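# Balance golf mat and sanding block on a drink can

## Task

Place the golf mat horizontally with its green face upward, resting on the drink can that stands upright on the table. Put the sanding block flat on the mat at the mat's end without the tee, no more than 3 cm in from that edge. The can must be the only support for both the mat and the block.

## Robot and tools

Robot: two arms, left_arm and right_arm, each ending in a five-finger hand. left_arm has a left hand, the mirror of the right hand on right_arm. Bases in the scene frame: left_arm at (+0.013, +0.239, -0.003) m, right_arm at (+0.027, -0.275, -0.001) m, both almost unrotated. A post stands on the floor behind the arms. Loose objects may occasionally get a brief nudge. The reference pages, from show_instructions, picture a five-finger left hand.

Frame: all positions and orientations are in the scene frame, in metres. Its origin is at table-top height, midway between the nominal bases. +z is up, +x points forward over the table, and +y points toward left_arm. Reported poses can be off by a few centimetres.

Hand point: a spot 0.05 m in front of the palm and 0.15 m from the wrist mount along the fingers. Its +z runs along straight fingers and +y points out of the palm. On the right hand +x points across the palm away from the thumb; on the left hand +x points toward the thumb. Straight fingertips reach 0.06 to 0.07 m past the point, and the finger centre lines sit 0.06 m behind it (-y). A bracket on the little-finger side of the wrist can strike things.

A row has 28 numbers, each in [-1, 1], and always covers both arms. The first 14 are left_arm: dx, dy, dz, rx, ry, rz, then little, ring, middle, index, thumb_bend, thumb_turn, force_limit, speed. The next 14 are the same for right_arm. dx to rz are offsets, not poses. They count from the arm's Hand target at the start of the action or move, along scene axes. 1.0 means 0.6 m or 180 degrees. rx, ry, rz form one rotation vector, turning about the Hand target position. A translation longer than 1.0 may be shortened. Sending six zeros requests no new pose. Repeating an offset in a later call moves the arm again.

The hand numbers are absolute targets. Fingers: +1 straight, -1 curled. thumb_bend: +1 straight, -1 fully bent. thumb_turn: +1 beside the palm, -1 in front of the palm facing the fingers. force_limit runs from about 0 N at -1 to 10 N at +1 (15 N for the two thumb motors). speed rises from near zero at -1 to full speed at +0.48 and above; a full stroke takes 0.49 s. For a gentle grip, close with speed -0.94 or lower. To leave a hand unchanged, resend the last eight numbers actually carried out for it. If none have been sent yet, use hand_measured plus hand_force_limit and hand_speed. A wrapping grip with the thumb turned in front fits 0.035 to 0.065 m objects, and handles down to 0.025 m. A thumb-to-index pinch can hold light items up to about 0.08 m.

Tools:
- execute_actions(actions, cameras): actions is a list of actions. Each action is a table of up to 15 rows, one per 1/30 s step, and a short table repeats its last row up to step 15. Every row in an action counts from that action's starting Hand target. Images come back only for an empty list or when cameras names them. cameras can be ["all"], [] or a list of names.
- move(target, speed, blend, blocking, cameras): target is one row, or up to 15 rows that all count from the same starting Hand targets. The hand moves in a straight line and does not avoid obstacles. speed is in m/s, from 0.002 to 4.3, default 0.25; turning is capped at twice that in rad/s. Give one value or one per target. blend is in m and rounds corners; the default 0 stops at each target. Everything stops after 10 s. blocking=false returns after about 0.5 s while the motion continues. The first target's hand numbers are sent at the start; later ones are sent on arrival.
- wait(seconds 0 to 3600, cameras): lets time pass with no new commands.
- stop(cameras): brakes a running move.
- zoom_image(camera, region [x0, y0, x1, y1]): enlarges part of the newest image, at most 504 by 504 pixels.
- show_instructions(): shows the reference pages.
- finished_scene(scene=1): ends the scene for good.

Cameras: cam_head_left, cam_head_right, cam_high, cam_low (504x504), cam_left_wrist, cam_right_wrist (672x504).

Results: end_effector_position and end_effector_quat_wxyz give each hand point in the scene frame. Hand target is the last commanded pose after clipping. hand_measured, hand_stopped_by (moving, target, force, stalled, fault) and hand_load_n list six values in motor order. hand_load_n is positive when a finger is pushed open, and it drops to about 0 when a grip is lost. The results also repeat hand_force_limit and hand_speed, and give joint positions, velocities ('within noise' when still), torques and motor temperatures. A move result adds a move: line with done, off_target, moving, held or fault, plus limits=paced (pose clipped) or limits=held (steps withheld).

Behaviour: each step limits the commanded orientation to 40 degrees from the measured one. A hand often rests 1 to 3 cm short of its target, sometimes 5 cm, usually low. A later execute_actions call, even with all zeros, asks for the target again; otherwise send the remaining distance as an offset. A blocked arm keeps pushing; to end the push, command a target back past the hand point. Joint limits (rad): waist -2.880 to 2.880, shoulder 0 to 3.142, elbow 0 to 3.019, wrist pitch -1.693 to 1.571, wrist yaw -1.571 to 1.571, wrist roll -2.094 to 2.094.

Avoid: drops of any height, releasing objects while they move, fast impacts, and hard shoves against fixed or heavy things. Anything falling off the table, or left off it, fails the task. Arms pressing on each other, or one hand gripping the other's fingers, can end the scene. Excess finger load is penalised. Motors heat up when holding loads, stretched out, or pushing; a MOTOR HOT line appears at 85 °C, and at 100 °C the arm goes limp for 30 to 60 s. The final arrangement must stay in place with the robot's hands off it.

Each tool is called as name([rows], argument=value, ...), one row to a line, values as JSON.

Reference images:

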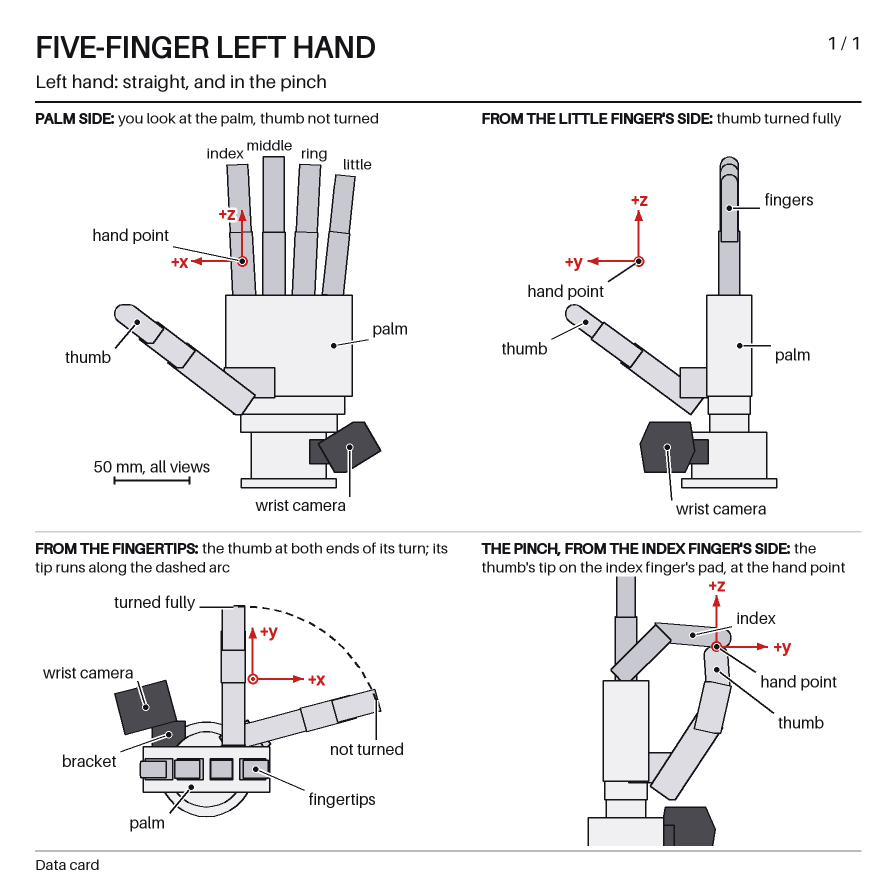

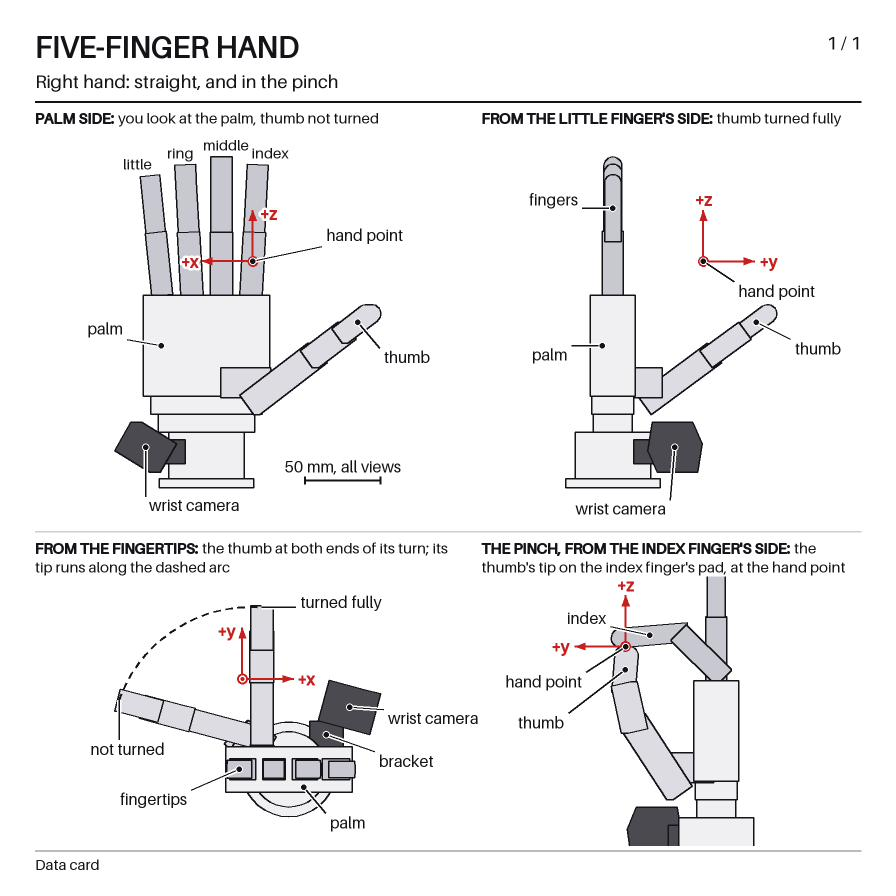

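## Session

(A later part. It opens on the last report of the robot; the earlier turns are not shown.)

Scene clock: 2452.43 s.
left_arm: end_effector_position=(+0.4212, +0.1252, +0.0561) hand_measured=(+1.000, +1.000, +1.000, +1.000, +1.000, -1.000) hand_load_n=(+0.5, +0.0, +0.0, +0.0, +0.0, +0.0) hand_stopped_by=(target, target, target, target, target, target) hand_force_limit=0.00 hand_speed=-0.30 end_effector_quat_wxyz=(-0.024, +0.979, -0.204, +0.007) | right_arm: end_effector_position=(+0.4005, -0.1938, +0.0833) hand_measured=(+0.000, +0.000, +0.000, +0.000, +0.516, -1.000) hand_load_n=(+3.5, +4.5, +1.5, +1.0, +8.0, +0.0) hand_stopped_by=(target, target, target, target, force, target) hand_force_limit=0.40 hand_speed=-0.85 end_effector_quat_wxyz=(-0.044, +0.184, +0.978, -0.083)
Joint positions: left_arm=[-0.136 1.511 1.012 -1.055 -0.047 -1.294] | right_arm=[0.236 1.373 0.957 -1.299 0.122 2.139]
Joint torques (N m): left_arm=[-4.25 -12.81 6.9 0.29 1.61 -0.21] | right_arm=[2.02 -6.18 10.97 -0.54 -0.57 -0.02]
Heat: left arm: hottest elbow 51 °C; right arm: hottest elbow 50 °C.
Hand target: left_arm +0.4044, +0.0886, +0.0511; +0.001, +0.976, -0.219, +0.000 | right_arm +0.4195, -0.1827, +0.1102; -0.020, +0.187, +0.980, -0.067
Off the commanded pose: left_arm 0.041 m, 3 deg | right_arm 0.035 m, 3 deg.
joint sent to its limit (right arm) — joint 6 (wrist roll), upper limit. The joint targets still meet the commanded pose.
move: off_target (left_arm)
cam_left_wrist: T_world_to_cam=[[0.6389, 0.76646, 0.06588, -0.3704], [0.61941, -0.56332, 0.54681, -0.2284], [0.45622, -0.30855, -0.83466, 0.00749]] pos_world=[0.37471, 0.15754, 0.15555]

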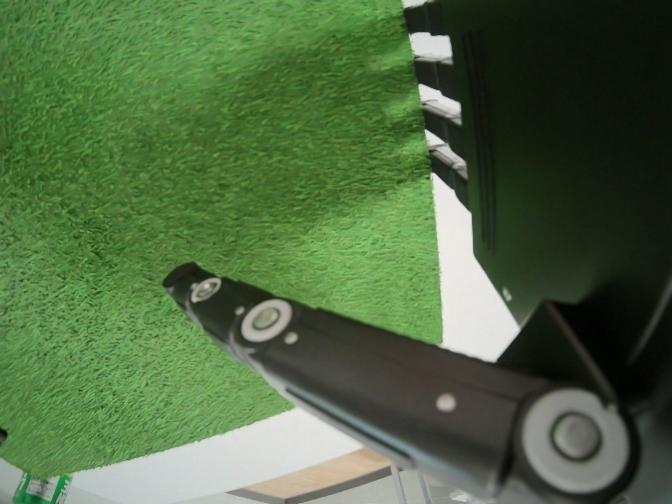

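move([
  [0,0,0.07,0,0,0,1,1,1,1,1,-1,0.0,-0.3,0,0,0,0,0,0,0,0,0,0,-0.4,-1,0.4,-0.85],
], cameras=["cam_left_wrist","cam_high","cam_low"], speed=0.06)

Scene clock: 2464.83 s.
left_arm: end_effector_position=(+0.3993, +0.1242, +0.0664) hand_measured=(+1.000, +1.000, +1.000, +1.000, +1.000, -1.000) hand_load_n=(+0.0, +0.0, +0.5, +0.0, +0.0, +0.0) hand_stopped_by=(target, target, target, target, target, target) hand_force_limit=0.00 hand_speed=-0.30 end_effector_quat_wxyz=(-0.019, +0.980, -0.196, -0.024) | right_arm: end_effector_position=(+0.3957, -0.1974, +0.0841) hand_measured=(+0.000, +0.000, +0.000, +0.000, +0.516, -1.000) hand_load_n=(+2.5, +4.5, +3.0, +3.0, +9.0, -1.0) hand_stopped_by=(target, target, target, target, force, target) hand_force_limit=0.40 hand_speed=-0.85 end_effector_quat_wxyz=(-0.050, +0.178, +0.979, -0.089)
Joint positions: left_arm=[-0.144 1.483 1.012 -1.146 -0.041 -1.318] | right_arm=[0.231 1.37 0.957 -1.317 0.131 2.124]
Joint torques (N m): left_arm=[-3.78 -14.62 11.64 -0.8 1.47 -0.04] | right_arm=[2.61 -6.89 10.92 0.14 -0.97 0.21]
Heat: left arm: hottest elbow 49 °C; right arm: hottest elbow 50 °C.
Hand target: left_arm +0.4044, +0.0885, +0.0932; +0.001, +0.976, -0.219, +0.000 | right_arm +0.4194, -0.1826, +0.1102; -0.020, +0.187, +0.980, -0.067
Off the commanded pose: left_arm 0.045 m, 4 deg | right_arm 0.038 m, 4 deg.
joint sent to its limit (right arm) — joint 6 (wrist roll), upper limit. The joint targets still meet the commanded pose.
move: off_target (left_arm)
cam_left_wrist: T_world_to_cam=[[0.62912, 0.77679, 0.02852, -0.35123], [0.66112, -0.55401, 0.50596, -0.2362], [0.40883, -0.29946, -0.86208, 0.04535]] pos_world=[0.35858, 0.15555, 0.16862]
Images, in order (width x height): cam_high 504x504, cam_low 504x504, cam_left_wrist 672x504.

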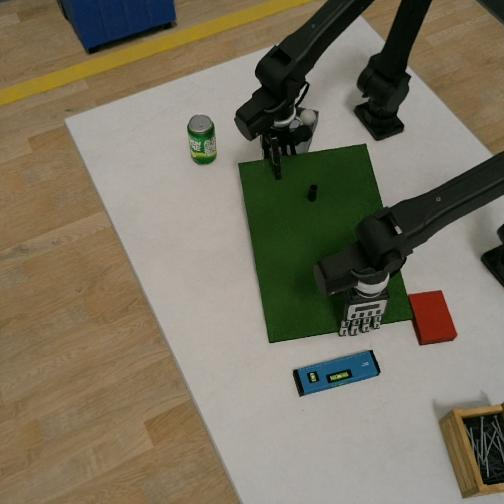

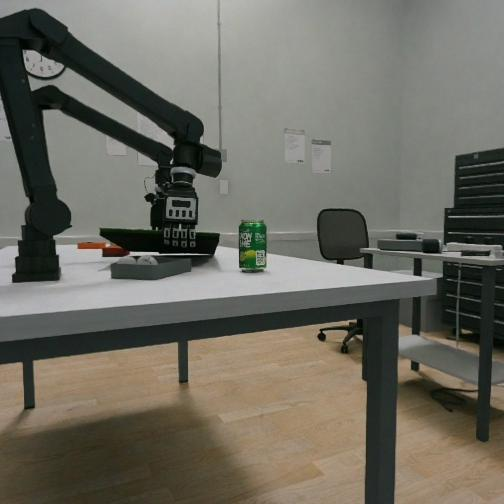

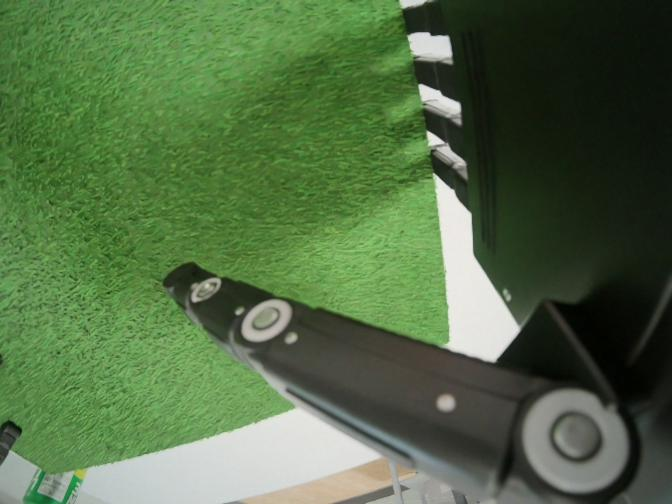

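move([
  [0.03,0,0.07,0,0,0,1,1,1,1,1,-1,0.0,-0.3,0.01,0.01,0.0,0,0,0,0,0,0,0,-0.4,-1,0.4,-0.85],
], cameras=["cam_left_wrist","cam_high","cam_low"], speed=0.06)

Scene clock: 2472.03 s.
left_arm: end_effector_position=(+0.3983, +0.1261, +0.0923) hand_measured=(+1.000, +1.000, +1.000, +1.000, +1.000, -1.000) hand_load_n=(+0.0, +0.0, +0.0, +0.0, +0.0, +0.0) hand_stopped_by=(target, target, target, target, target, target) hand_force_limit=0.00 hand_speed=-0.30 end_effector_quat_wxyz=(-0.022, +0.980, -0.194, -0.049) | right_arm: end_effector_position=(+0.4003, -0.1956, +0.0885) hand_measured=(+0.000, +0.000, +0.000, +0.000, +0.516, -1.000) hand_load_n=(+1.0, +3.5, +4.5, +7.5, +7.5, -2.5) hand_stopped_by=(target, target, target, target, force, target) hand_force_limit=0.40 hand_speed=-0.85 end_effector_quat_wxyz=(-0.047, +0.180, +0.979, -0.083)
Joint positions: left_arm=[-0.144 1.482 1.087 -1.271 -0.049 -1.324] | right_arm=[0.229 1.37 0.969 -1.318 0.121 2.123]
Joint torques (N m): left_arm=[-3.14 -14.74 15.28 -0.59 1.78 0.14] | right_arm=[3.78 -4.95 11.62 0.25 -0.78 0.27]
Heat: left arm: hottest elbow 49 °C; right arm: hottest elbow 50 °C.
Hand target: left_arm +0.4224, +0.0885, +0.1352; +0.001, +0.976, -0.219, +0.000 | right_arm +0.4255, -0.1767, +0.1102; -0.020, +0.187, +0.980, -0.067
Off the commanded pose: left_arm 0.062 m, 7 deg | right_arm 0.038 m, 4 deg.
joint sent to its limit (right arm) — joint 6 (wrist roll), upper limit. The joint targets still meet the commanded pose.
move: off_target (left_arm, right_arm)
cam_left_wrist: T_world_to_cam=[[0.62582, 0.77989, 0.01095, -0.35024], [0.68724, -0.558, 0.46512, -0.25374], [0.36885, -0.28356, -0.88518, 0.08466]] pos_world=[0.36234, 0.15557, 0.19679]
Images, in order (width x height): cam_high 504x504, cam_low 504x504, cam_left_wrist 672x504.

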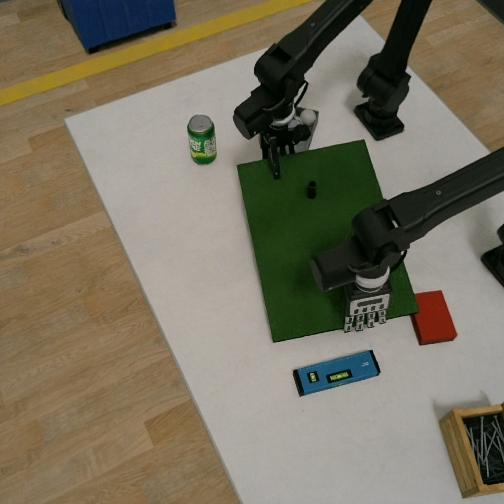

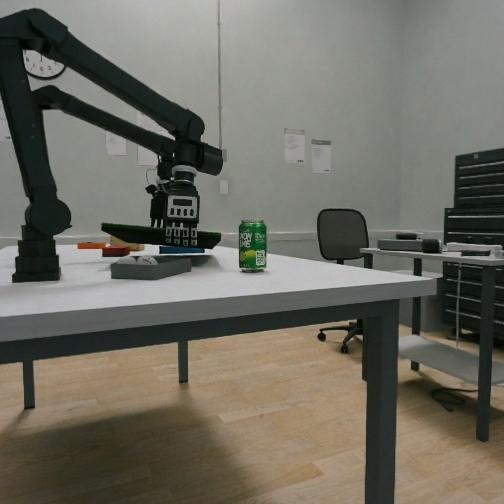

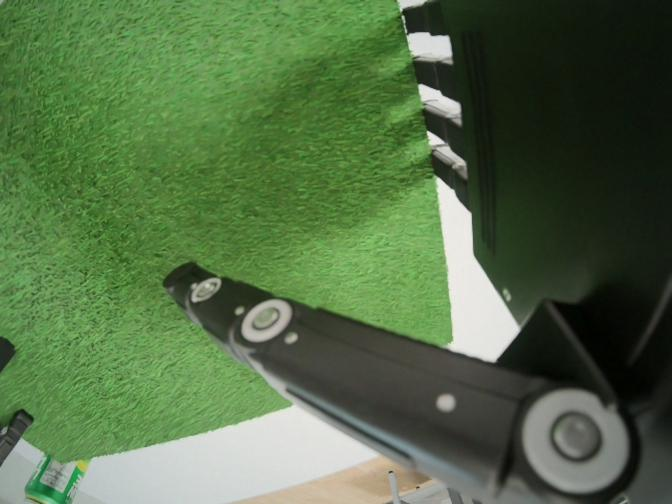

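zoom_image(camera="cam_low", region=[80, 210, 280, 290])

zoom_image(camera="cam_high", region=[230, 130, 440, 400])

Scaled by 2.520.

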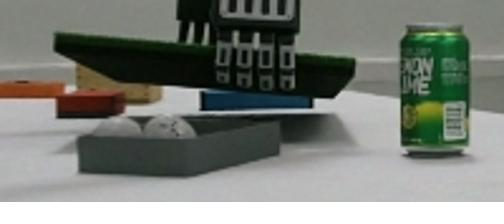

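Scaled by 1.867.

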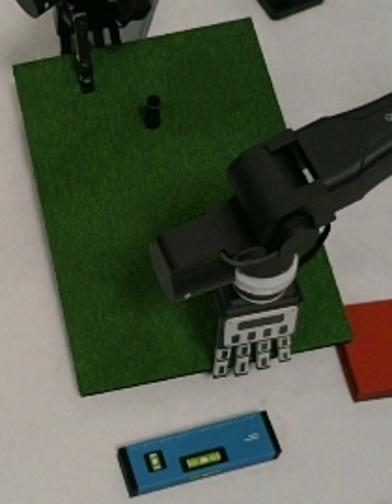

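move([
  [0.0185,0.0433,0.0283,-0.141,0.023,0,1,1,1,1,1,-1,0.0,-0.3,0,0,0.0,0,0,0,0,0,0,0,-0.4,-1,0.4,-0.85],
], cameras=["cam_left_wrist","cam_high","cam_low"], speed=0.08)

Scene clock: 2621.73 s.
left_arm: end_effector_position=(+0.4188, +0.1450, +0.1162) hand_measured=(+1.000, +1.000, +1.000, +1.000, +1.000, -1.000) hand_load_n=(+0.0, +0.0, +1.0, +0.0, +0.0, +0.0) hand_stopped_by=(target, target, target, target, target, target) hand_force_limit=0.00 hand_speed=-0.30 end_effector_quat_wxyz=(+0.189, +0.964, -0.185, -0.012) | right_arm: end_effector_position=(+0.4016, -0.2012, +0.0885) hand_measured=(+0.000, +0.000, +0.000, +0.000, +0.516, -1.000) hand_load_n=(+0.5, +4.0, +5.0, +7.5, +7.0, -2.0) hand_stopped_by=(target, target, target, target, force, target) hand_force_limit=0.40 hand_speed=-0.85 end_effector_quat_wxyz=(-0.046, +0.192, +0.977, -0.086)
Joint positions: left_arm=[0.093 1.552 1.116 -1.271 0.356 -1.072] | right_arm=[0.219 1.37 0.969 -1.319 0.127 2.138]
Joint torques (N m): left_arm=[-2.32 -13.92 13.67 -1.7 3.09 0.25] | right_arm=[4.13 -5.66 11.48 0.34 -0.98 0.11]
Motor temperatures (°C): left_arm=[32 33 61 30 43 33] | right_arm=[30 34 52 33 33 31]
Heat: left arm: hottest elbow 61 °C; right arm: hottest elbow 52 °C.
Hand target: left_arm +0.4335, +0.1146, +0.1522; +0.223, +0.951, -0.213, +0.013 | right_arm +0.4255, -0.1767, +0.1102; -0.020, +0.187, +0.980, -0.067
Off the commanded pose: left_arm 0.049 m, 6 deg | right_arm 0.041 m, 4 deg.
joint sent to its limit (right arm) — joint 6 (wrist roll), upper limit. The joint targets still meet the commanded pose.
move: off_target (left_arm)
cam_left_wrist: T_world_to_cam=[[0.6006, 0.73062, -0.32477, -0.32138], [0.7067, -0.29511, 0.64303, -0.33539], [0.37397, -0.61572, -0.69357, 0.12747]] pos_world=[0.38237, 0.21432, 0.1997]
Images, in order (width x height): cam_high 504x504, cam_low 504x504, cam_left_wrist 672x504.

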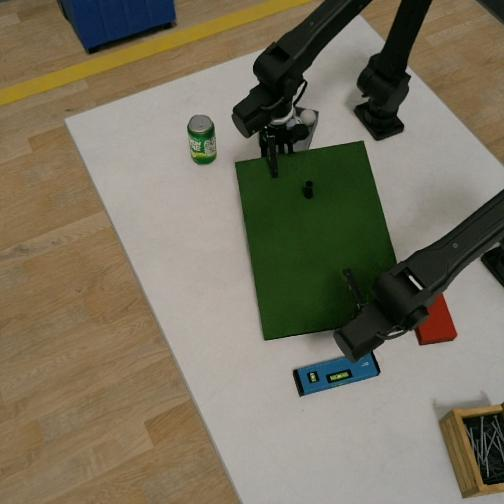

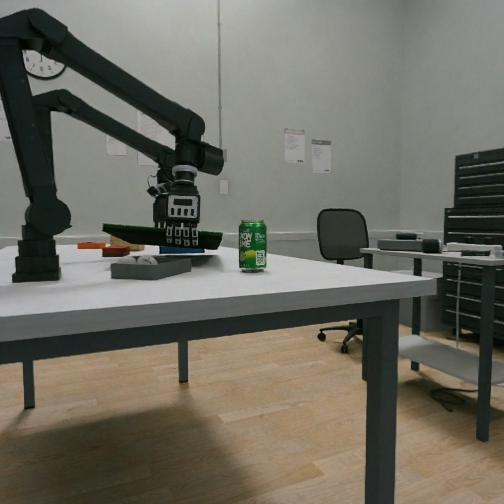

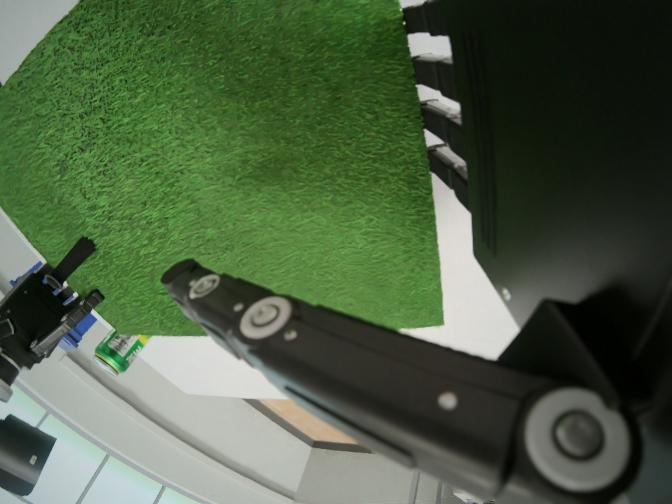

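move([
  [0.016,0.0389,-0.0295,0,0,0,0.6,0.6,0.6,0.6,1,-1,0.4,-0.85,0,0,0.0,0,0,0,0,0,0,0,-0.4,-1,0.4,-0.85],
], cameras=["cam_left_wrist","cam_low"], speed=0.03)

Scene clock: 2680.47 s.
left_arm: end_effector_position=(+0.4246, +0.1525, +0.1088) hand_measured=(+0.906, +0.960, +0.976, +0.934, +1.000, -1.000) hand_load_n=(+5.0, +1.0, +2.0, +6.5, +0.5, +0.0) hand_stopped_by=(force, force, force, force, target, target) hand_force_limit=0.40 hand_speed=-0.85 end_effector_quat_wxyz=(+0.204, +0.959, -0.197, -0.012) | right_arm: end_effector_position=(+0.4014, -0.1998, +0.0886) hand_measured=(+0.000, +0.000, +0.000, +0.000, +0.516, -1.000) hand_load_n=(+0.0, +2.5, +3.5, +6.0, +7.0, -0.5) hand_stopped_by=(target, target, target, target, force, target) hand_force_limit=0.40 hand_speed=-0.85 end_effector_quat_wxyz=(-0.048, +0.193, +0.977, -0.082)
Joint positions: left_arm=[0.12 1.596 1.134 -1.271 0.381 -1.013] | right_arm=[0.219 1.37 0.969 -1.319 0.119 2.14]
Joint torques (N m): left_arm=[-0.5 -13.92 13.09 -1.05 2.08 0.23] | right_arm=[3.78 -5.3 11.4 0.61 -0.74 0.08]
Motor temperatures (°C): left_arm=[32 33 59 30 57 33] | right_arm=[30 34 52 33 34 31]
Heat: left arm: hottest elbow 59 °C; right arm: hottest elbow 52 °C.
Hand target: left_arm +0.4431, +0.1379, +0.1345; +0.223, +0.951, -0.213, +0.013 | right_arm +0.4255, -0.1766, +0.1102; -0.020, +0.187, +0.980, -0.067
Off the commanded pose: left_arm 0.035 m, 4 deg | right_arm 0.040 m, 4 deg.
joint sent to its limit (right arm) — joint 6 (wrist roll), upper limit. The joint targets still meet the commanded pose.
move: off_target (left_arm)
cam_left_wrist: T_world_to_cam=[[0.61777, 0.70458, -0.34918, -0.33344], [0.70044, -0.29122, 0.65159, -0.33132], [0.35741, -0.64711, -0.67343, 0.13436]] pos_world=[0.39004, 0.2254, 0.18994]
Images, in order (width x height): cam_low 504x504, cam_left_wrist 672x504.

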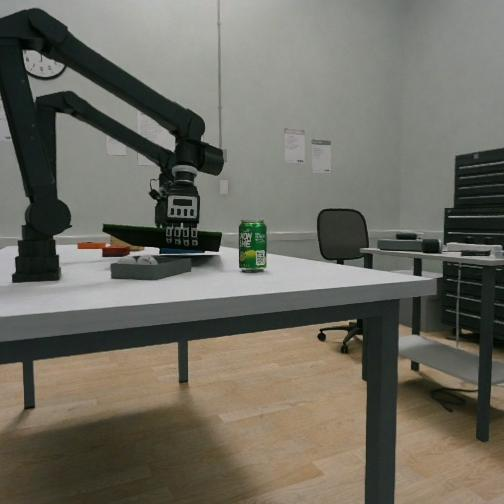

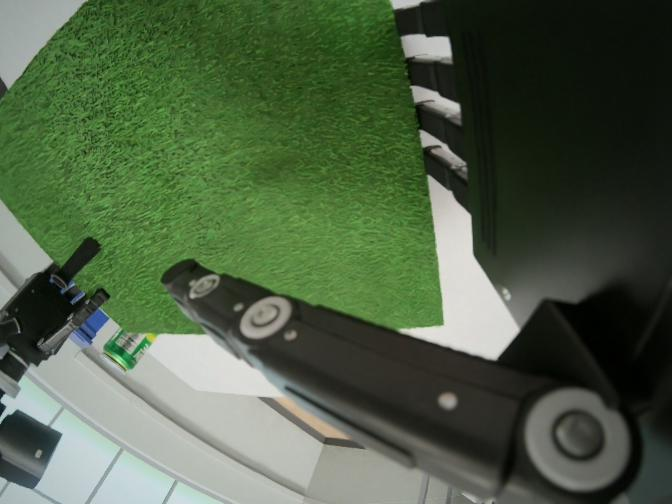

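move([
  [0.01,0.03,-0.02,0,0,0,0.55,0.55,0.55,0.55,1,-1,1.0,-0.8,0,0,0.0,0,0,0,0,0,0,0,-0.4,-1,0.4,-0.85],
], cameras=["cam_left_wrist","cam_low"], speed=0.03)

Scene clock: 2694.67 s.
left_arm: end_effector_position=(+0.4301, +0.1737, +0.0976) hand_measured=(+0.550, +0.558, +0.684, +0.568, +1.000, -1.000) hand_load_n=(+0.0, +10.5, +0.0, +6.5, +0.0, +0.0) hand_stopped_by=(target, force, force, force, target, target) hand_force_limit=1.00 hand_speed=-0.80 end_effector_quat_wxyz=(+0.203, +0.959, -0.195, -0.014) | right_arm: end_effector_position=(+0.4014, -0.1997, +0.0886) hand_measured=(+0.000, +0.000, +0.000, +0.000, +0.516, -1.000) hand_load_n=(+0.0, +2.5, +4.0, +7.0, +7.0, -1.0) hand_stopped_by=(target, target, target, target, force, target) hand_force_limit=0.40 hand_speed=-0.85 end_effector_quat_wxyz=(-0.048, +0.193, +0.977, -0.082)
Joint positions: left_arm=[0.165 1.634 1.148 -1.267 0.37 -0.97] | right_arm=[0.219 1.37 0.969 -1.319 0.118 2.141]
Joint torques (N m): left_arm=[-1.03 -14.45 12.62 -0.88 2.28 0.21] | right_arm=[4.42 -5.07 11.19 0.35 -0.67 -0.01]
Motor temperatures (°C): left_arm=[32 32 57 30 53 33] | right_arm=[30 34 52 33 34 31]
Heat: left arm: hottest elbow 57 °C; right arm: hottest elbow 52 °C.
Hand target: left_arm +0.4492, +0.1559, +0.1225; +0.223, +0.951, -0.213, +0.013 | right_arm +0.4255, -0.1766, +0.1102; -0.020, +0.187, +0.980, -0.067
Off the commanded pose: left_arm 0.036 m, 4 deg | right_arm 0.040 m, 4 deg.
joint sent to its limit (right arm) — joint 6 (wrist roll), upper limit. The joint targets still meet the commanded pose.
move: off_target (left_arm)
cam_left_wrist: T_world_to_cam=[[0.61379, 0.70803, -0.34923, -0.3546], [0.70414, -0.29094, 0.64772, -0.32299], [0.357, -0.64347, -0.67712, 0.13847]] pos_world=[0.39564, 0.2462, 0.17913]
Images, in order (width x height): cam_low 504x504, cam_left_wrist 672x504.

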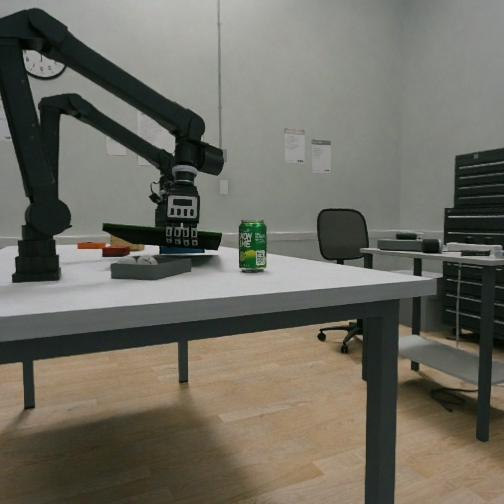

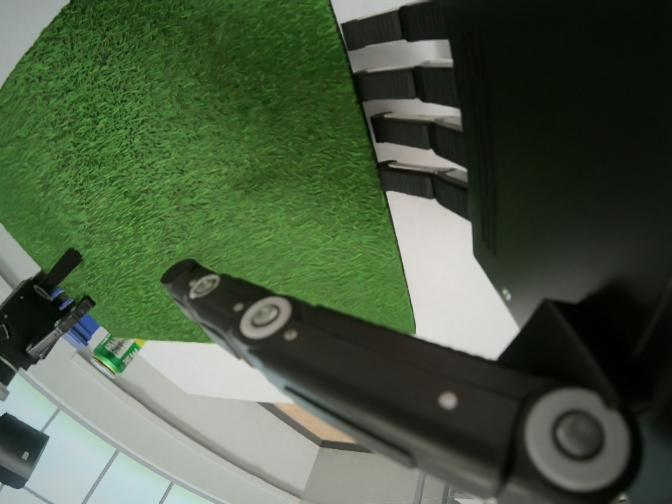

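move([
  [0.008,0.015,-0.03,0,0,0,0.3,0.3,0.3,0.3,1,-1,1.0,-0.8,0,0,0.0,0,0,0,0,0,0,0,-0.4,-1,0.4,-0.85],
], cameras=["cam_left_wrist","cam_low"], speed=0.03)

Scene clock: 2717.97 s.
left_arm: end_effector_position=(+0.4339, +0.1764, +0.0849) hand_measured=(+0.332, +0.558, +0.576, +0.534, +1.000, -1.000) hand_load_n=(+8.5, +0.0, +4.0, +1.0, +0.0, +0.0) hand_stopped_by=(force, force, force, force, target, target) hand_force_limit=1.00 hand_speed=-0.80 end_effector_quat_wxyz=(+0.208, +0.956, -0.208, -0.009) | right_arm: end_effector_position=(+0.4014, -0.1996, +0.0886) hand_measured=(+0.000, +0.000, +0.000, +0.000, +0.516, -1.000) hand_load_n=(+0.0, +0.0, +3.0, +8.0, +6.0, +0.0) hand_stopped_by=(target, target, target, target, force, target) hand_force_limit=0.40 hand_speed=-0.85 end_effector_quat_wxyz=(-0.048, +0.193, +0.977, -0.082)
Joint positions: left_arm=[0.173 1.667 1.148 -1.237 0.378 -0.932] | right_arm=[0.219 1.37 0.969 -1.319 0.118 2.141]
Joint torques (N m): left_arm=[-0.15 -14.33 12.19 -0.72 1.9 0.04] | right_arm=[4.48 -5.3 11.55 0.12 -0.66 -0.01]
Motor temperatures (°C): left_arm=[32 32 56 30 51 33] | right_arm=[30 34 52 33 33 31]
Heat: left arm: hottest elbow 56 °C; right arm: hottest elbow 52 °C.
Hand target: left_arm +0.4540, +0.1649, +0.1045; +0.223, +0.951, -0.213, +0.013 | right_arm +0.4255, -0.1766, +0.1102; -0.020, +0.187, +0.980, -0.067
Off the commanded pose: left_arm 0.030 m, 3 deg | right_arm 0.040 m, 4 deg.
joint sent to its limit (right arm) — joint 6 (wrist roll), upper limit. The joint targets still meet the commanded pose.
move: off_target (left_arm)
cam_left_wrist: T_world_to_cam=[[0.6358, 0.68761, -0.35064, -0.36903], [0.68854, -0.29997, 0.66025, -0.30931], [0.34881, -0.66122, -0.66416, 0.13584]] pos_world=[0.40022, 0.25078, 0.16505]
Images, in order (width x height): cam_low 504x504, cam_left_wrist 672x504.

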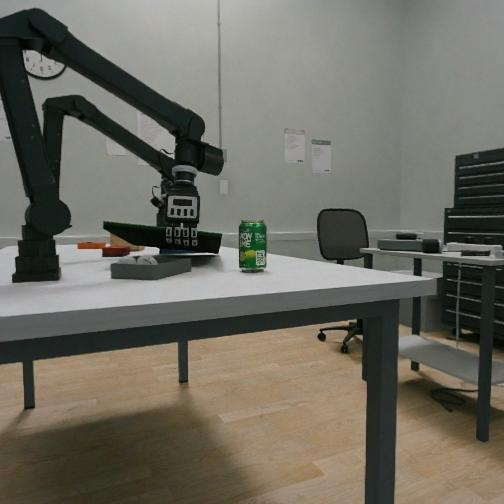

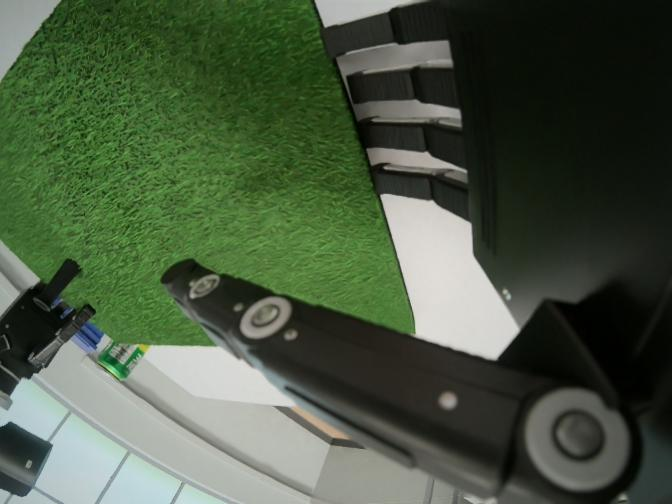

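move([
  [-0.019,-0.05,0.01,0,0,0,0.3,0.3,0.3,0.3,1,-1,1.0,-0.8,0,0,0.0,0,0,0,0,0,0,0,-0.4,-1,0.4,-0.85],
], cameras=["cam_left_wrist","cam_low"], speed=0.06)

Scene clock: 2731.50 s.
left_arm: end_effector_position=(+0.4394, +0.1739, +0.0881) hand_measured=(+0.332, +0.558, +0.576, +0.534, +1.000, -1.000) hand_load_n=(+10.0, +0.0, +4.0, +0.0, +0.0, +0.0) hand_stopped_by=(force, force, force, force, target, target) hand_force_limit=1.00 hand_speed=-0.80 end_effector_quat_wxyz=(+0.203, +0.957, -0.206, +0.002) | right_arm: end_effector_position=(+0.4015, -0.2002, +0.0885) hand_measured=(+0.000, +0.000, +0.000, +0.000, +0.516, -1.000) hand_load_n=(+0.0, +0.5, +3.5, +9.0, +6.0, +0.5) hand_stopped_by=(target, target, target, target, force, target) hand_force_limit=0.40 hand_speed=-0.85 end_effector_quat_wxyz=(-0.047, +0.193, +0.976, -0.083)
Joint positions: left_arm=[0.165 1.656 1.148 -1.218 0.38 -0.95] | right_arm=[0.219 1.37 0.969 -1.319 0.121 2.141]
Joint torques (N m): left_arm=[-4.37 -17.73 8.88 -0.64 2.17 -0.41] | right_arm=[4.42 -5.19 11.43 0.25 -0.81 -0.02]
Motor temperatures (°C): left_arm=[32 32 56 30 49 33] | right_arm=[30 34 52 33 33 31]
Heat: left arm: hottest elbow 56 °C; right arm: hottest elbow 52 °C.
Hand target: left_arm +0.4426, +0.1349, +0.1105; +0.223, +0.951, -0.213, +0.013 | right_arm +0.4255, -0.1766, +0.1102; -0.020, +0.187, +0.980, -0.067
Off the commanded pose: left_arm 0.045 m, 3 deg | right_arm 0.040 m, 4 deg.
joint sent to its limit (right arm) — joint 6 (wrist roll), upper limit. The joint targets still meet the commanded pose.
move: off_target (left_arm)
cam_left_wrist: T_world_to_cam=[[0.63711, 0.6953, -0.33262, -0.37322], [0.67601, -0.29677, 0.67449, -0.31233], [0.37026, -0.65458, -0.65911, 0.1234]] pos_world=[0.40324, 0.24759, 0.16785]
Images, in order (width x height): cam_low 504x504, cam_left_wrist 672x504.

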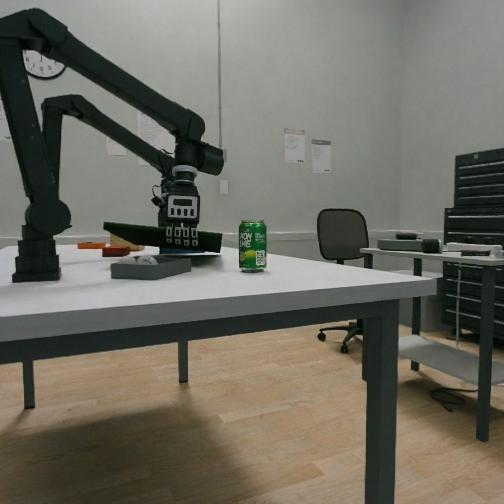

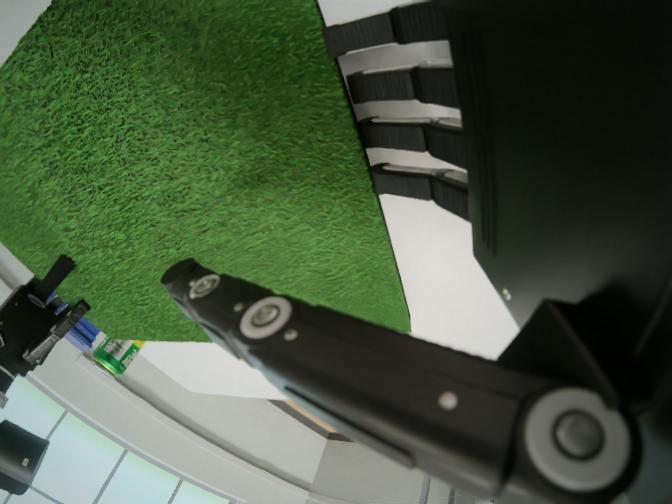

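wait(seconds=0, cameras=["cam_high","cam_low"])

zoom_image(camera="cam_high", region=[220, 120, 470, 420])

zoom_image(camera="cam_low", region=[80, 200, 280, 290])

Scene clock: 2772.93 s.
left_arm: end_effector_position=(+0.4395, +0.1739, +0.0881) hand_measured=(+0.332, +0.558, +0.576, +0.534, +1.000, -1.000) hand_load_n=(+10.5, +0.0, +4.0, +0.5, +0.0, +0.5) hand_stopped_by=(force, force, force, force, target, target) hand_force_limit=1.00 hand_speed=-0.80 end_effector_quat_wxyz=(+0.203, +0.957, -0.206, +0.002) | right_arm: end_effector_position=(+0.4015, -0.2002, +0.0885) hand_measured=(+0.000, +0.000, +0.000, +0.000, +0.516, -1.000) hand_load_n=(+0.0, +0.0, +3.0, +9.5, +6.0, +0.5) hand_stopped_by=(target, target, target, target, force, target) hand_force_limit=0.40 hand_speed=-0.85 end_effector_quat_wxyz=(-0.047, +0.193, +0.976, -0.083)
Joint positions: left_arm=[0.165 1.656 1.148 -1.218 0.38 -0.95] | right_arm=[0.219 1.37 0.969 -1.319 0.121 2.141]
Joint torques (N m): left_arm=[-4.48 -17.38 8.85 -0.64 2.16 -0.39] | right_arm=[5.13 -5.42 11.29 0.28 -0.73 0.02]
Heat: left arm: hottest elbow 52 °C; right arm: hottest elbow 52 °C.
Hand target: left_arm +0.4426, +0.1349, +0.1105; +0.223, +0.951, -0.213, +0.013 | right_arm +0.4255, -0.1766, +0.1102; -0.020, +0.187, +0.980, -0.067
Off the commanded pose: left_arm 0.045 m, 3 deg | right_arm 0.040 m, 4 deg.

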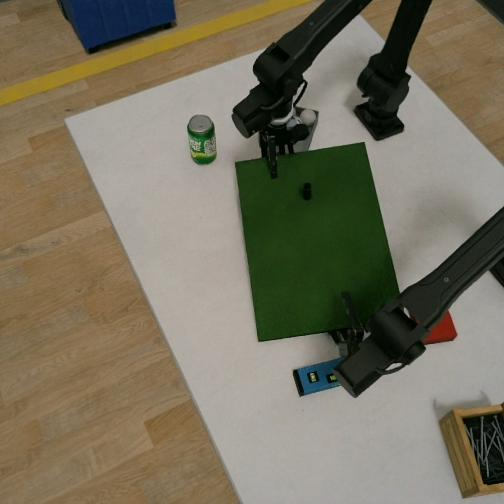

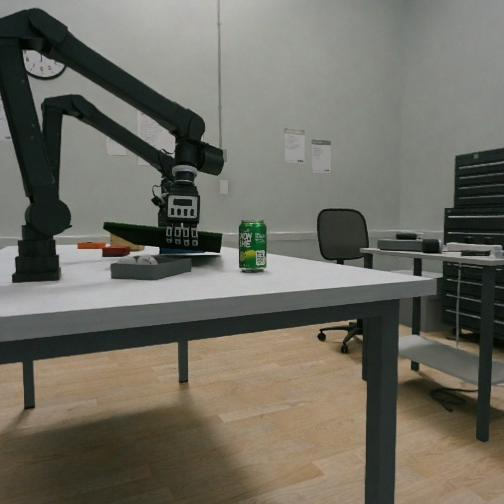

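Scaled by 1.680.

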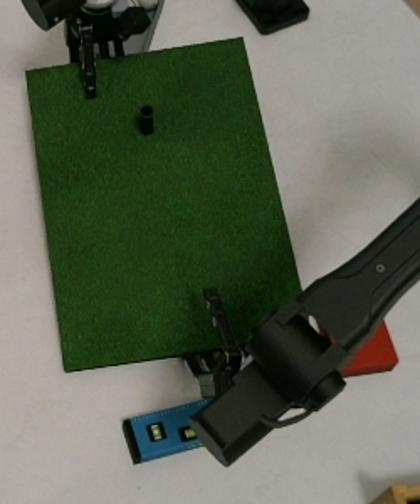

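Scaled by 2.520.

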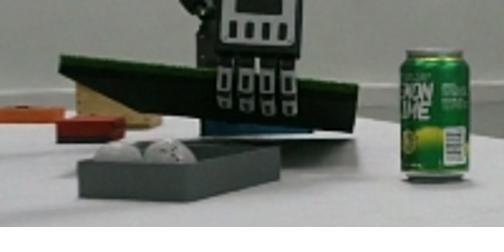

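move([
  [0,0,-0.07,0,0,0,0.33,0.55,0.57,0.53,1,-1,1.0,-0.8,0,0,0.0,0,0,0,0,0,0,0,-0.4,-1,0.4,-0.85],
  [0.04,0.15,-0.07,0,0,0,0.33,0.55,0.57,0.53,1,-1,1.0,-0.8,0,0,0.0,0,0,0,0,0,0,0,-0.4,-1,0.4,-0.85],
], cameras=["cam_left_wrist","cam_high","cam_low"], speed=0.05)

Scene clock: 2866.47 s.
left_arm: end_effector_position=(+0.4536, +0.2138, +0.0678) hand_measured=(+0.332, +0.550, +0.570, +0.530, +1.000, -1.000) hand_load_n=(+0.0, +0.0, +0.0, +0.0, +0.0, +0.0) hand_stopped_by=(force, target, target, target, target, target) hand_force_limit=1.00 hand_speed=-0.80 end_effector_quat_wxyz=(+0.225, +0.950, -0.214, +0.009) | right_arm: end_effector_position=(+0.4008, -0.1925, +0.0890) hand_measured=(+0.000, +0.000, +0.000, +0.000, +0.516, -1.000) hand_load_n=(+3.0, +3.5, +1.0, +0.0, +5.0, +0.0) hand_stopped_by=(target, target, target, target, force, target) hand_force_limit=0.40 hand_speed=-0.85 end_effector_quat_wxyz=(-0.048, +0.188, +0.978, -0.077)
Joint positions: left_arm=[0.258 1.76 1.205 -1.223 0.408 -0.824] | right_arm=[0.232 1.37 0.97 -1.317 0.107 2.141]
Joint torques (N m): left_arm=[2.14 -13.74 11.32 -0.7 0.19 0.19] | right_arm=[2.37 -5.3 11.52 0.34 -0.22 -0.03]
Motor temperatures (°C): left_arm=[32 33 49 30 49 33] | right_arm=[30 34 52 32 34 31]
Heat: left arm: hottest elbow 49 °C; right arm: hottest elbow 52 °C.
Hand target: left_arm +0.4665, +0.2249, +0.0685; +0.223, +0.951, -0.213, +0.013 | right_arm +0.4256, -0.1767, +0.1103; -0.020, +0.187, +0.980, -0.067
Off the commanded pose: left_arm 0.017 m, 1 deg | right_arm 0.036 m, 3 deg.
joint sent to its limit (right arm) — joint 6 (wrist roll), upper limit. The joint targets still meet the commanded pose.
move: off_target (left_arm)
cam_left_wrist: T_world_to_cam=[[0.65024, 0.66851, -0.36096, -0.41502], [0.66692, -0.27471, 0.69264, -0.29811], [0.36388, -0.69111, -0.62447, 0.13921]] pos_world=[0.41802, 0.29177, 0.14361]
Images, in order (width x height): cam_high 504x504, cam_low 504x504, cam_left_wrist 672x504.

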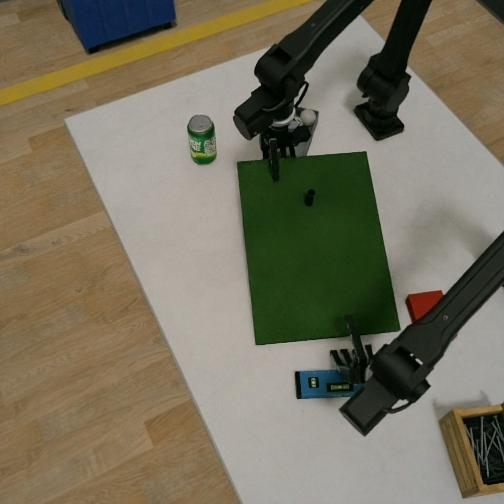

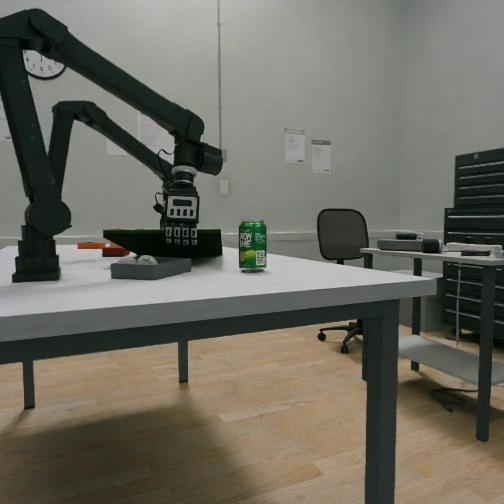

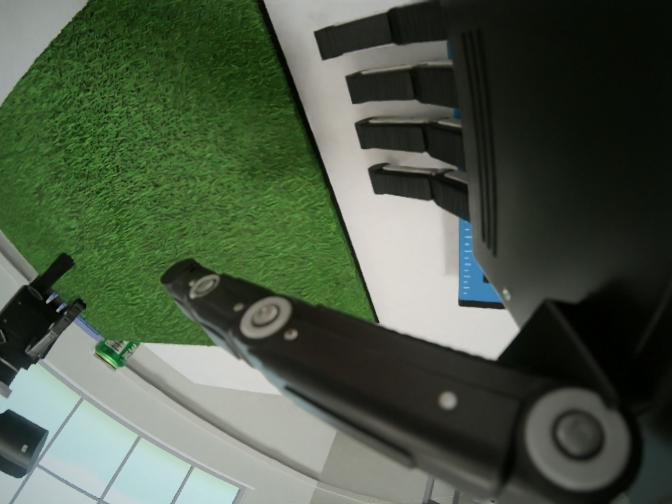

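move([
  [0,0.02,0.15,0,0,0,0.75,0.75,0.75,0.75,0.9,-1,0.0,-0.5,0,0,0.0,0,0,0,0,0,0,0,-0.4,-1,0.4,-0.85],
  [-0.386,0.05,0.15,0.1956,-0.4077,-0.3978,0.75,0.75,0.75,0.75,0.9,-1,0.0,-0.5,0,0,0.0,0,0,0,0,0,0,0,-0.4,-1,0.4,-0.85],
], cameras=["cam_left_wrist","cam_high"], speed=0.2, blend=0.02)

Scene clock: 2895.70 s.
left_arm: end_effector_position=(+0.2401, +0.2537, +0.1656) hand_measured=(+0.750, +0.750, +0.750, +0.750, +0.900, -1.000) hand_load_n=(+0.0, +0.0, +0.0, +0.0, +0.0, +0.0) hand_stopped_by=(target, target, target, target, target, target) hand_force_limit=0.00 hand_speed=-0.50 end_effector_quat_wxyz=(+0.236, -0.487, +0.761, -0.357) | right_arm: end_effector_position=(+0.4008, -0.1925, +0.0890) hand_measured=(+0.000, +0.000, +0.000, +0.000, +0.516, -1.000) hand_load_n=(+3.0, +3.5, +0.5, +0.0, +5.0, +0.0) hand_stopped_by=(target, target, target, target, force, target) hand_force_limit=0.40 hand_speed=-0.85 end_effector_quat_wxyz=(-0.048, +0.188, +0.978, -0.077)
Joint positions: left_arm=[0.57 0.572 0.591 -1 0.703 0.782] | right_arm=[0.232 1.37 0.97 -1.317 0.107 2.141]
Joint torques (N m): left_arm=[2.49 -0.85 9.57 0.7 0.41 0.23] | right_arm=[3.66 -5.25 11.59 0.4 -0.27 -0.02]
Motor temperatures (°C): left_arm=[32 32 50 30 42 33] | right_arm=[30 34 51 32 33 31]
Heat: left arm: hottest elbow 50 °C; right arm: hottest elbow 51 °C.
Hand target: left_arm +0.2349, +0.2549, +0.1585; +0.230, -0.494, +0.760, -0.355 | right_arm +0.4256, -0.1767, +0.1103; -0.020, +0.187, +0.980, -0.067
Off the commanded pose: left_arm 0.009 m, 1 deg | right_arm 0.036 m, 3 deg.
joint sent to its limit (right arm) — joint 6 (wrist roll), upper limit. The joint targets still meet the commanded pose.
move: done
cam_left_wrist: T_world_to_cam=[[0.4225, -0.50929, 0.74975, -0.09808], [-0.86143, -0.48286, 0.15743, 0.29584], [0.28185, -0.71237, -0.64273, 0.33368]] pos_world=[0.20224, 0.3306, 0.24142]
Images, in order (width x height): cam_high 504x504, cam_left_wrist 672x504.

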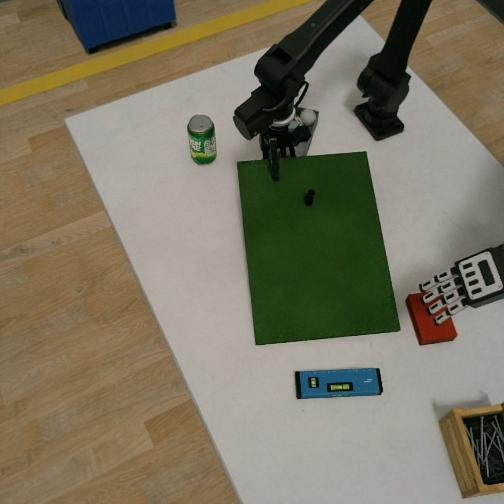

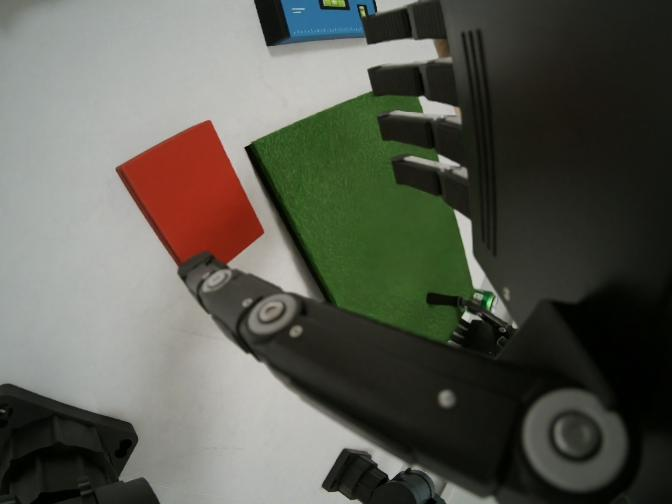

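move([
  [0.002,-0.015,-0.14,0,0,0,0.75,0.75,0.75,0.75,0.9,-1,0.0,-0.5,0,0,0.0,0,0,0,0,0,0,0,-0.4,-1,0.4,-0.85],
], cameras=["cam_left_wrist"], speed=0.15)

Scene clock: 2924.17 s.
left_arm: end_effector_position=(+0.2363, +0.2505, +0.0802) hand_measured=(+0.750, +0.750, +0.750, +0.750, +0.900, -1.000) hand_load_n=(+0.0, +0.0, +0.0, -0.5, +0.0, +0.0) hand_stopped_by=(target, target, target, target, target, target) hand_force_limit=0.00 hand_speed=-0.50 end_effector_quat_wxyz=(+0.237, -0.494, +0.758, -0.353) | right_arm: end_effector_position=(+0.4008, -0.1925, +0.0890) hand_measured=(+0.000, +0.000, +0.000, +0.000, +0.516, -1.000) hand_load_n=(+3.5, +3.5, +1.0, +0.0, +5.0, +0.0) hand_stopped_by=(target, target, target, target, force, target) hand_force_limit=0.40 hand_speed=-0.85 end_effector_quat_wxyz=(-0.048, +0.188, +0.978, -0.077)
Joint positions: left_arm=[0.556 0.576 0.367 -0.756 0.681 0.752] | right_arm=[0.232 1.37 0.97 -1.317 0.107 2.141]
Joint torques (N m): left_arm=[-0.26 -0.03 9.7 1.85 0.23 0.01] | right_arm=[3.31 -4.78 11.6 0.29 -0.28 0.04]
Heat: left arm: hottest elbow 48 °C; right arm: hottest elbow 51 °C.
Hand target: left_arm +0.2361, +0.2459, +0.0746; +0.230, -0.494, +0.760, -0.355 | right_arm +0.4256, -0.1767, +0.1103; -0.020, +0.187, +0.980, -0.067
Off the commanded pose: left_arm 0.007 m, 1 deg | right_arm 0.036 m, 3 deg.
joint sent to its limit (right arm) — joint 6 (wrist roll), upper limit. The joint targets still meet the commanded pose.
move: done
cam_left_wrist: T_world_to_cam=[[0.43572, -0.50349, 0.74609, -0.03839], [-0.85193, -0.49818, 0.16133, 0.30572], [0.29046, -0.70591, -0.64601, 0.27415]] pos_world=[0.19755, 0.3265, 0.15642]

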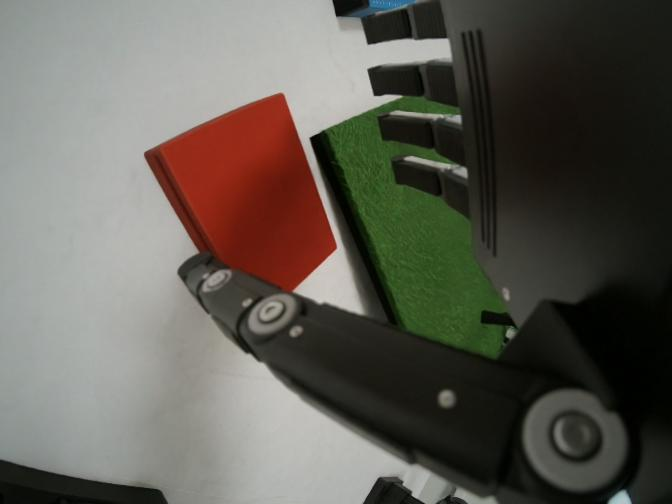

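move([
  [-0.007,-0.0065,-0.01,-0.0339,-0.0762,0,0.75,0.75,0.75,0.75,0.9,-1,0.0,-0.5,0,0,0.0,0,0,0,0,0,0,0,-0.4,-1,0.4,-0.85],
  [-0.007,-0.0065,-0.0777,-0.0339,-0.0762,0,0.75,0.75,0.75,0.75,0.9,-1,0.0,-0.5,0,0,0.0,0,0,0,0,0,0,0,-0.4,-1,0.4,-0.85],
], cameras=["cam_left_wrist"], speed=0.1)

Scene clock: 2958.43 s.
left_arm: end_effector_position=(+0.2340, +0.2441, +0.0342) hand_measured=(+0.750, +0.750, +0.750, +0.750, +0.900, -1.000) hand_load_n=(+0.0, +0.0, +0.0, +0.0, +0.0, +0.0) hand_stopped_by=(target, target, target, target, target, target) hand_force_limit=0.00 hand_speed=-0.50 end_effector_quat_wxyz=(+0.298, -0.453, +0.710, -0.450) | right_arm: end_effector_position=(+0.4008, -0.1925, +0.0890) hand_measured=(+0.000, +0.000, +0.000, +0.000, +0.516, -1.000) hand_load_n=(+3.5, +3.5, +1.0, +0.0, +5.0, +0.0) hand_stopped_by=(target, target, target, target, force, target) hand_force_limit=0.40 hand_speed=-0.85 end_effector_quat_wxyz=(-0.048, +0.188, +0.978, -0.077)
Joint positions: left_arm=[0.781 0.586 0.139 -0.457 1.01 0.839] | right_arm=[0.232 1.37 0.97 -1.317 0.107 2.141]
Joint torques (N m): left_arm=[1.2 0.73 8.84 1.66 0.35 0.03] | right_arm=[3.6 -5.3 11.29 0.18 -0.28 0.07]
Heat: left arm: hottest elbow 47 °C; right arm: hottest elbow 51 °C.
Hand target: left_arm +0.2320, +0.2420, +0.0279; +0.293, -0.459, +0.707, -0.451 | right_arm +0.4256, -0.1767, +0.1103; -0.020, +0.187, +0.980, -0.067
Off the commanded pose: left_arm 0.007 m, 1 deg | right_arm 0.036 m, 3 deg.
joint sent to its limit (right arm) — joint 6 (wrist roll), upper limit. The joint targets still meet the commanded pose.
move: done
cam_left_wrist: T_world_to_cam=[[0.2304, -0.42613, 0.87483, 0.01859], [-0.88085, -0.47339, 0.0014, 0.31423], [0.41354, -0.77092, -0.48443, 0.22211]] pos_world=[0.18066, 0.3279, 0.09089]

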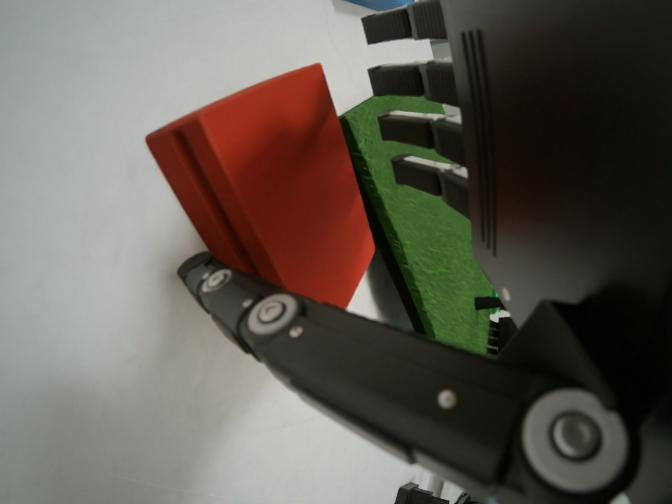

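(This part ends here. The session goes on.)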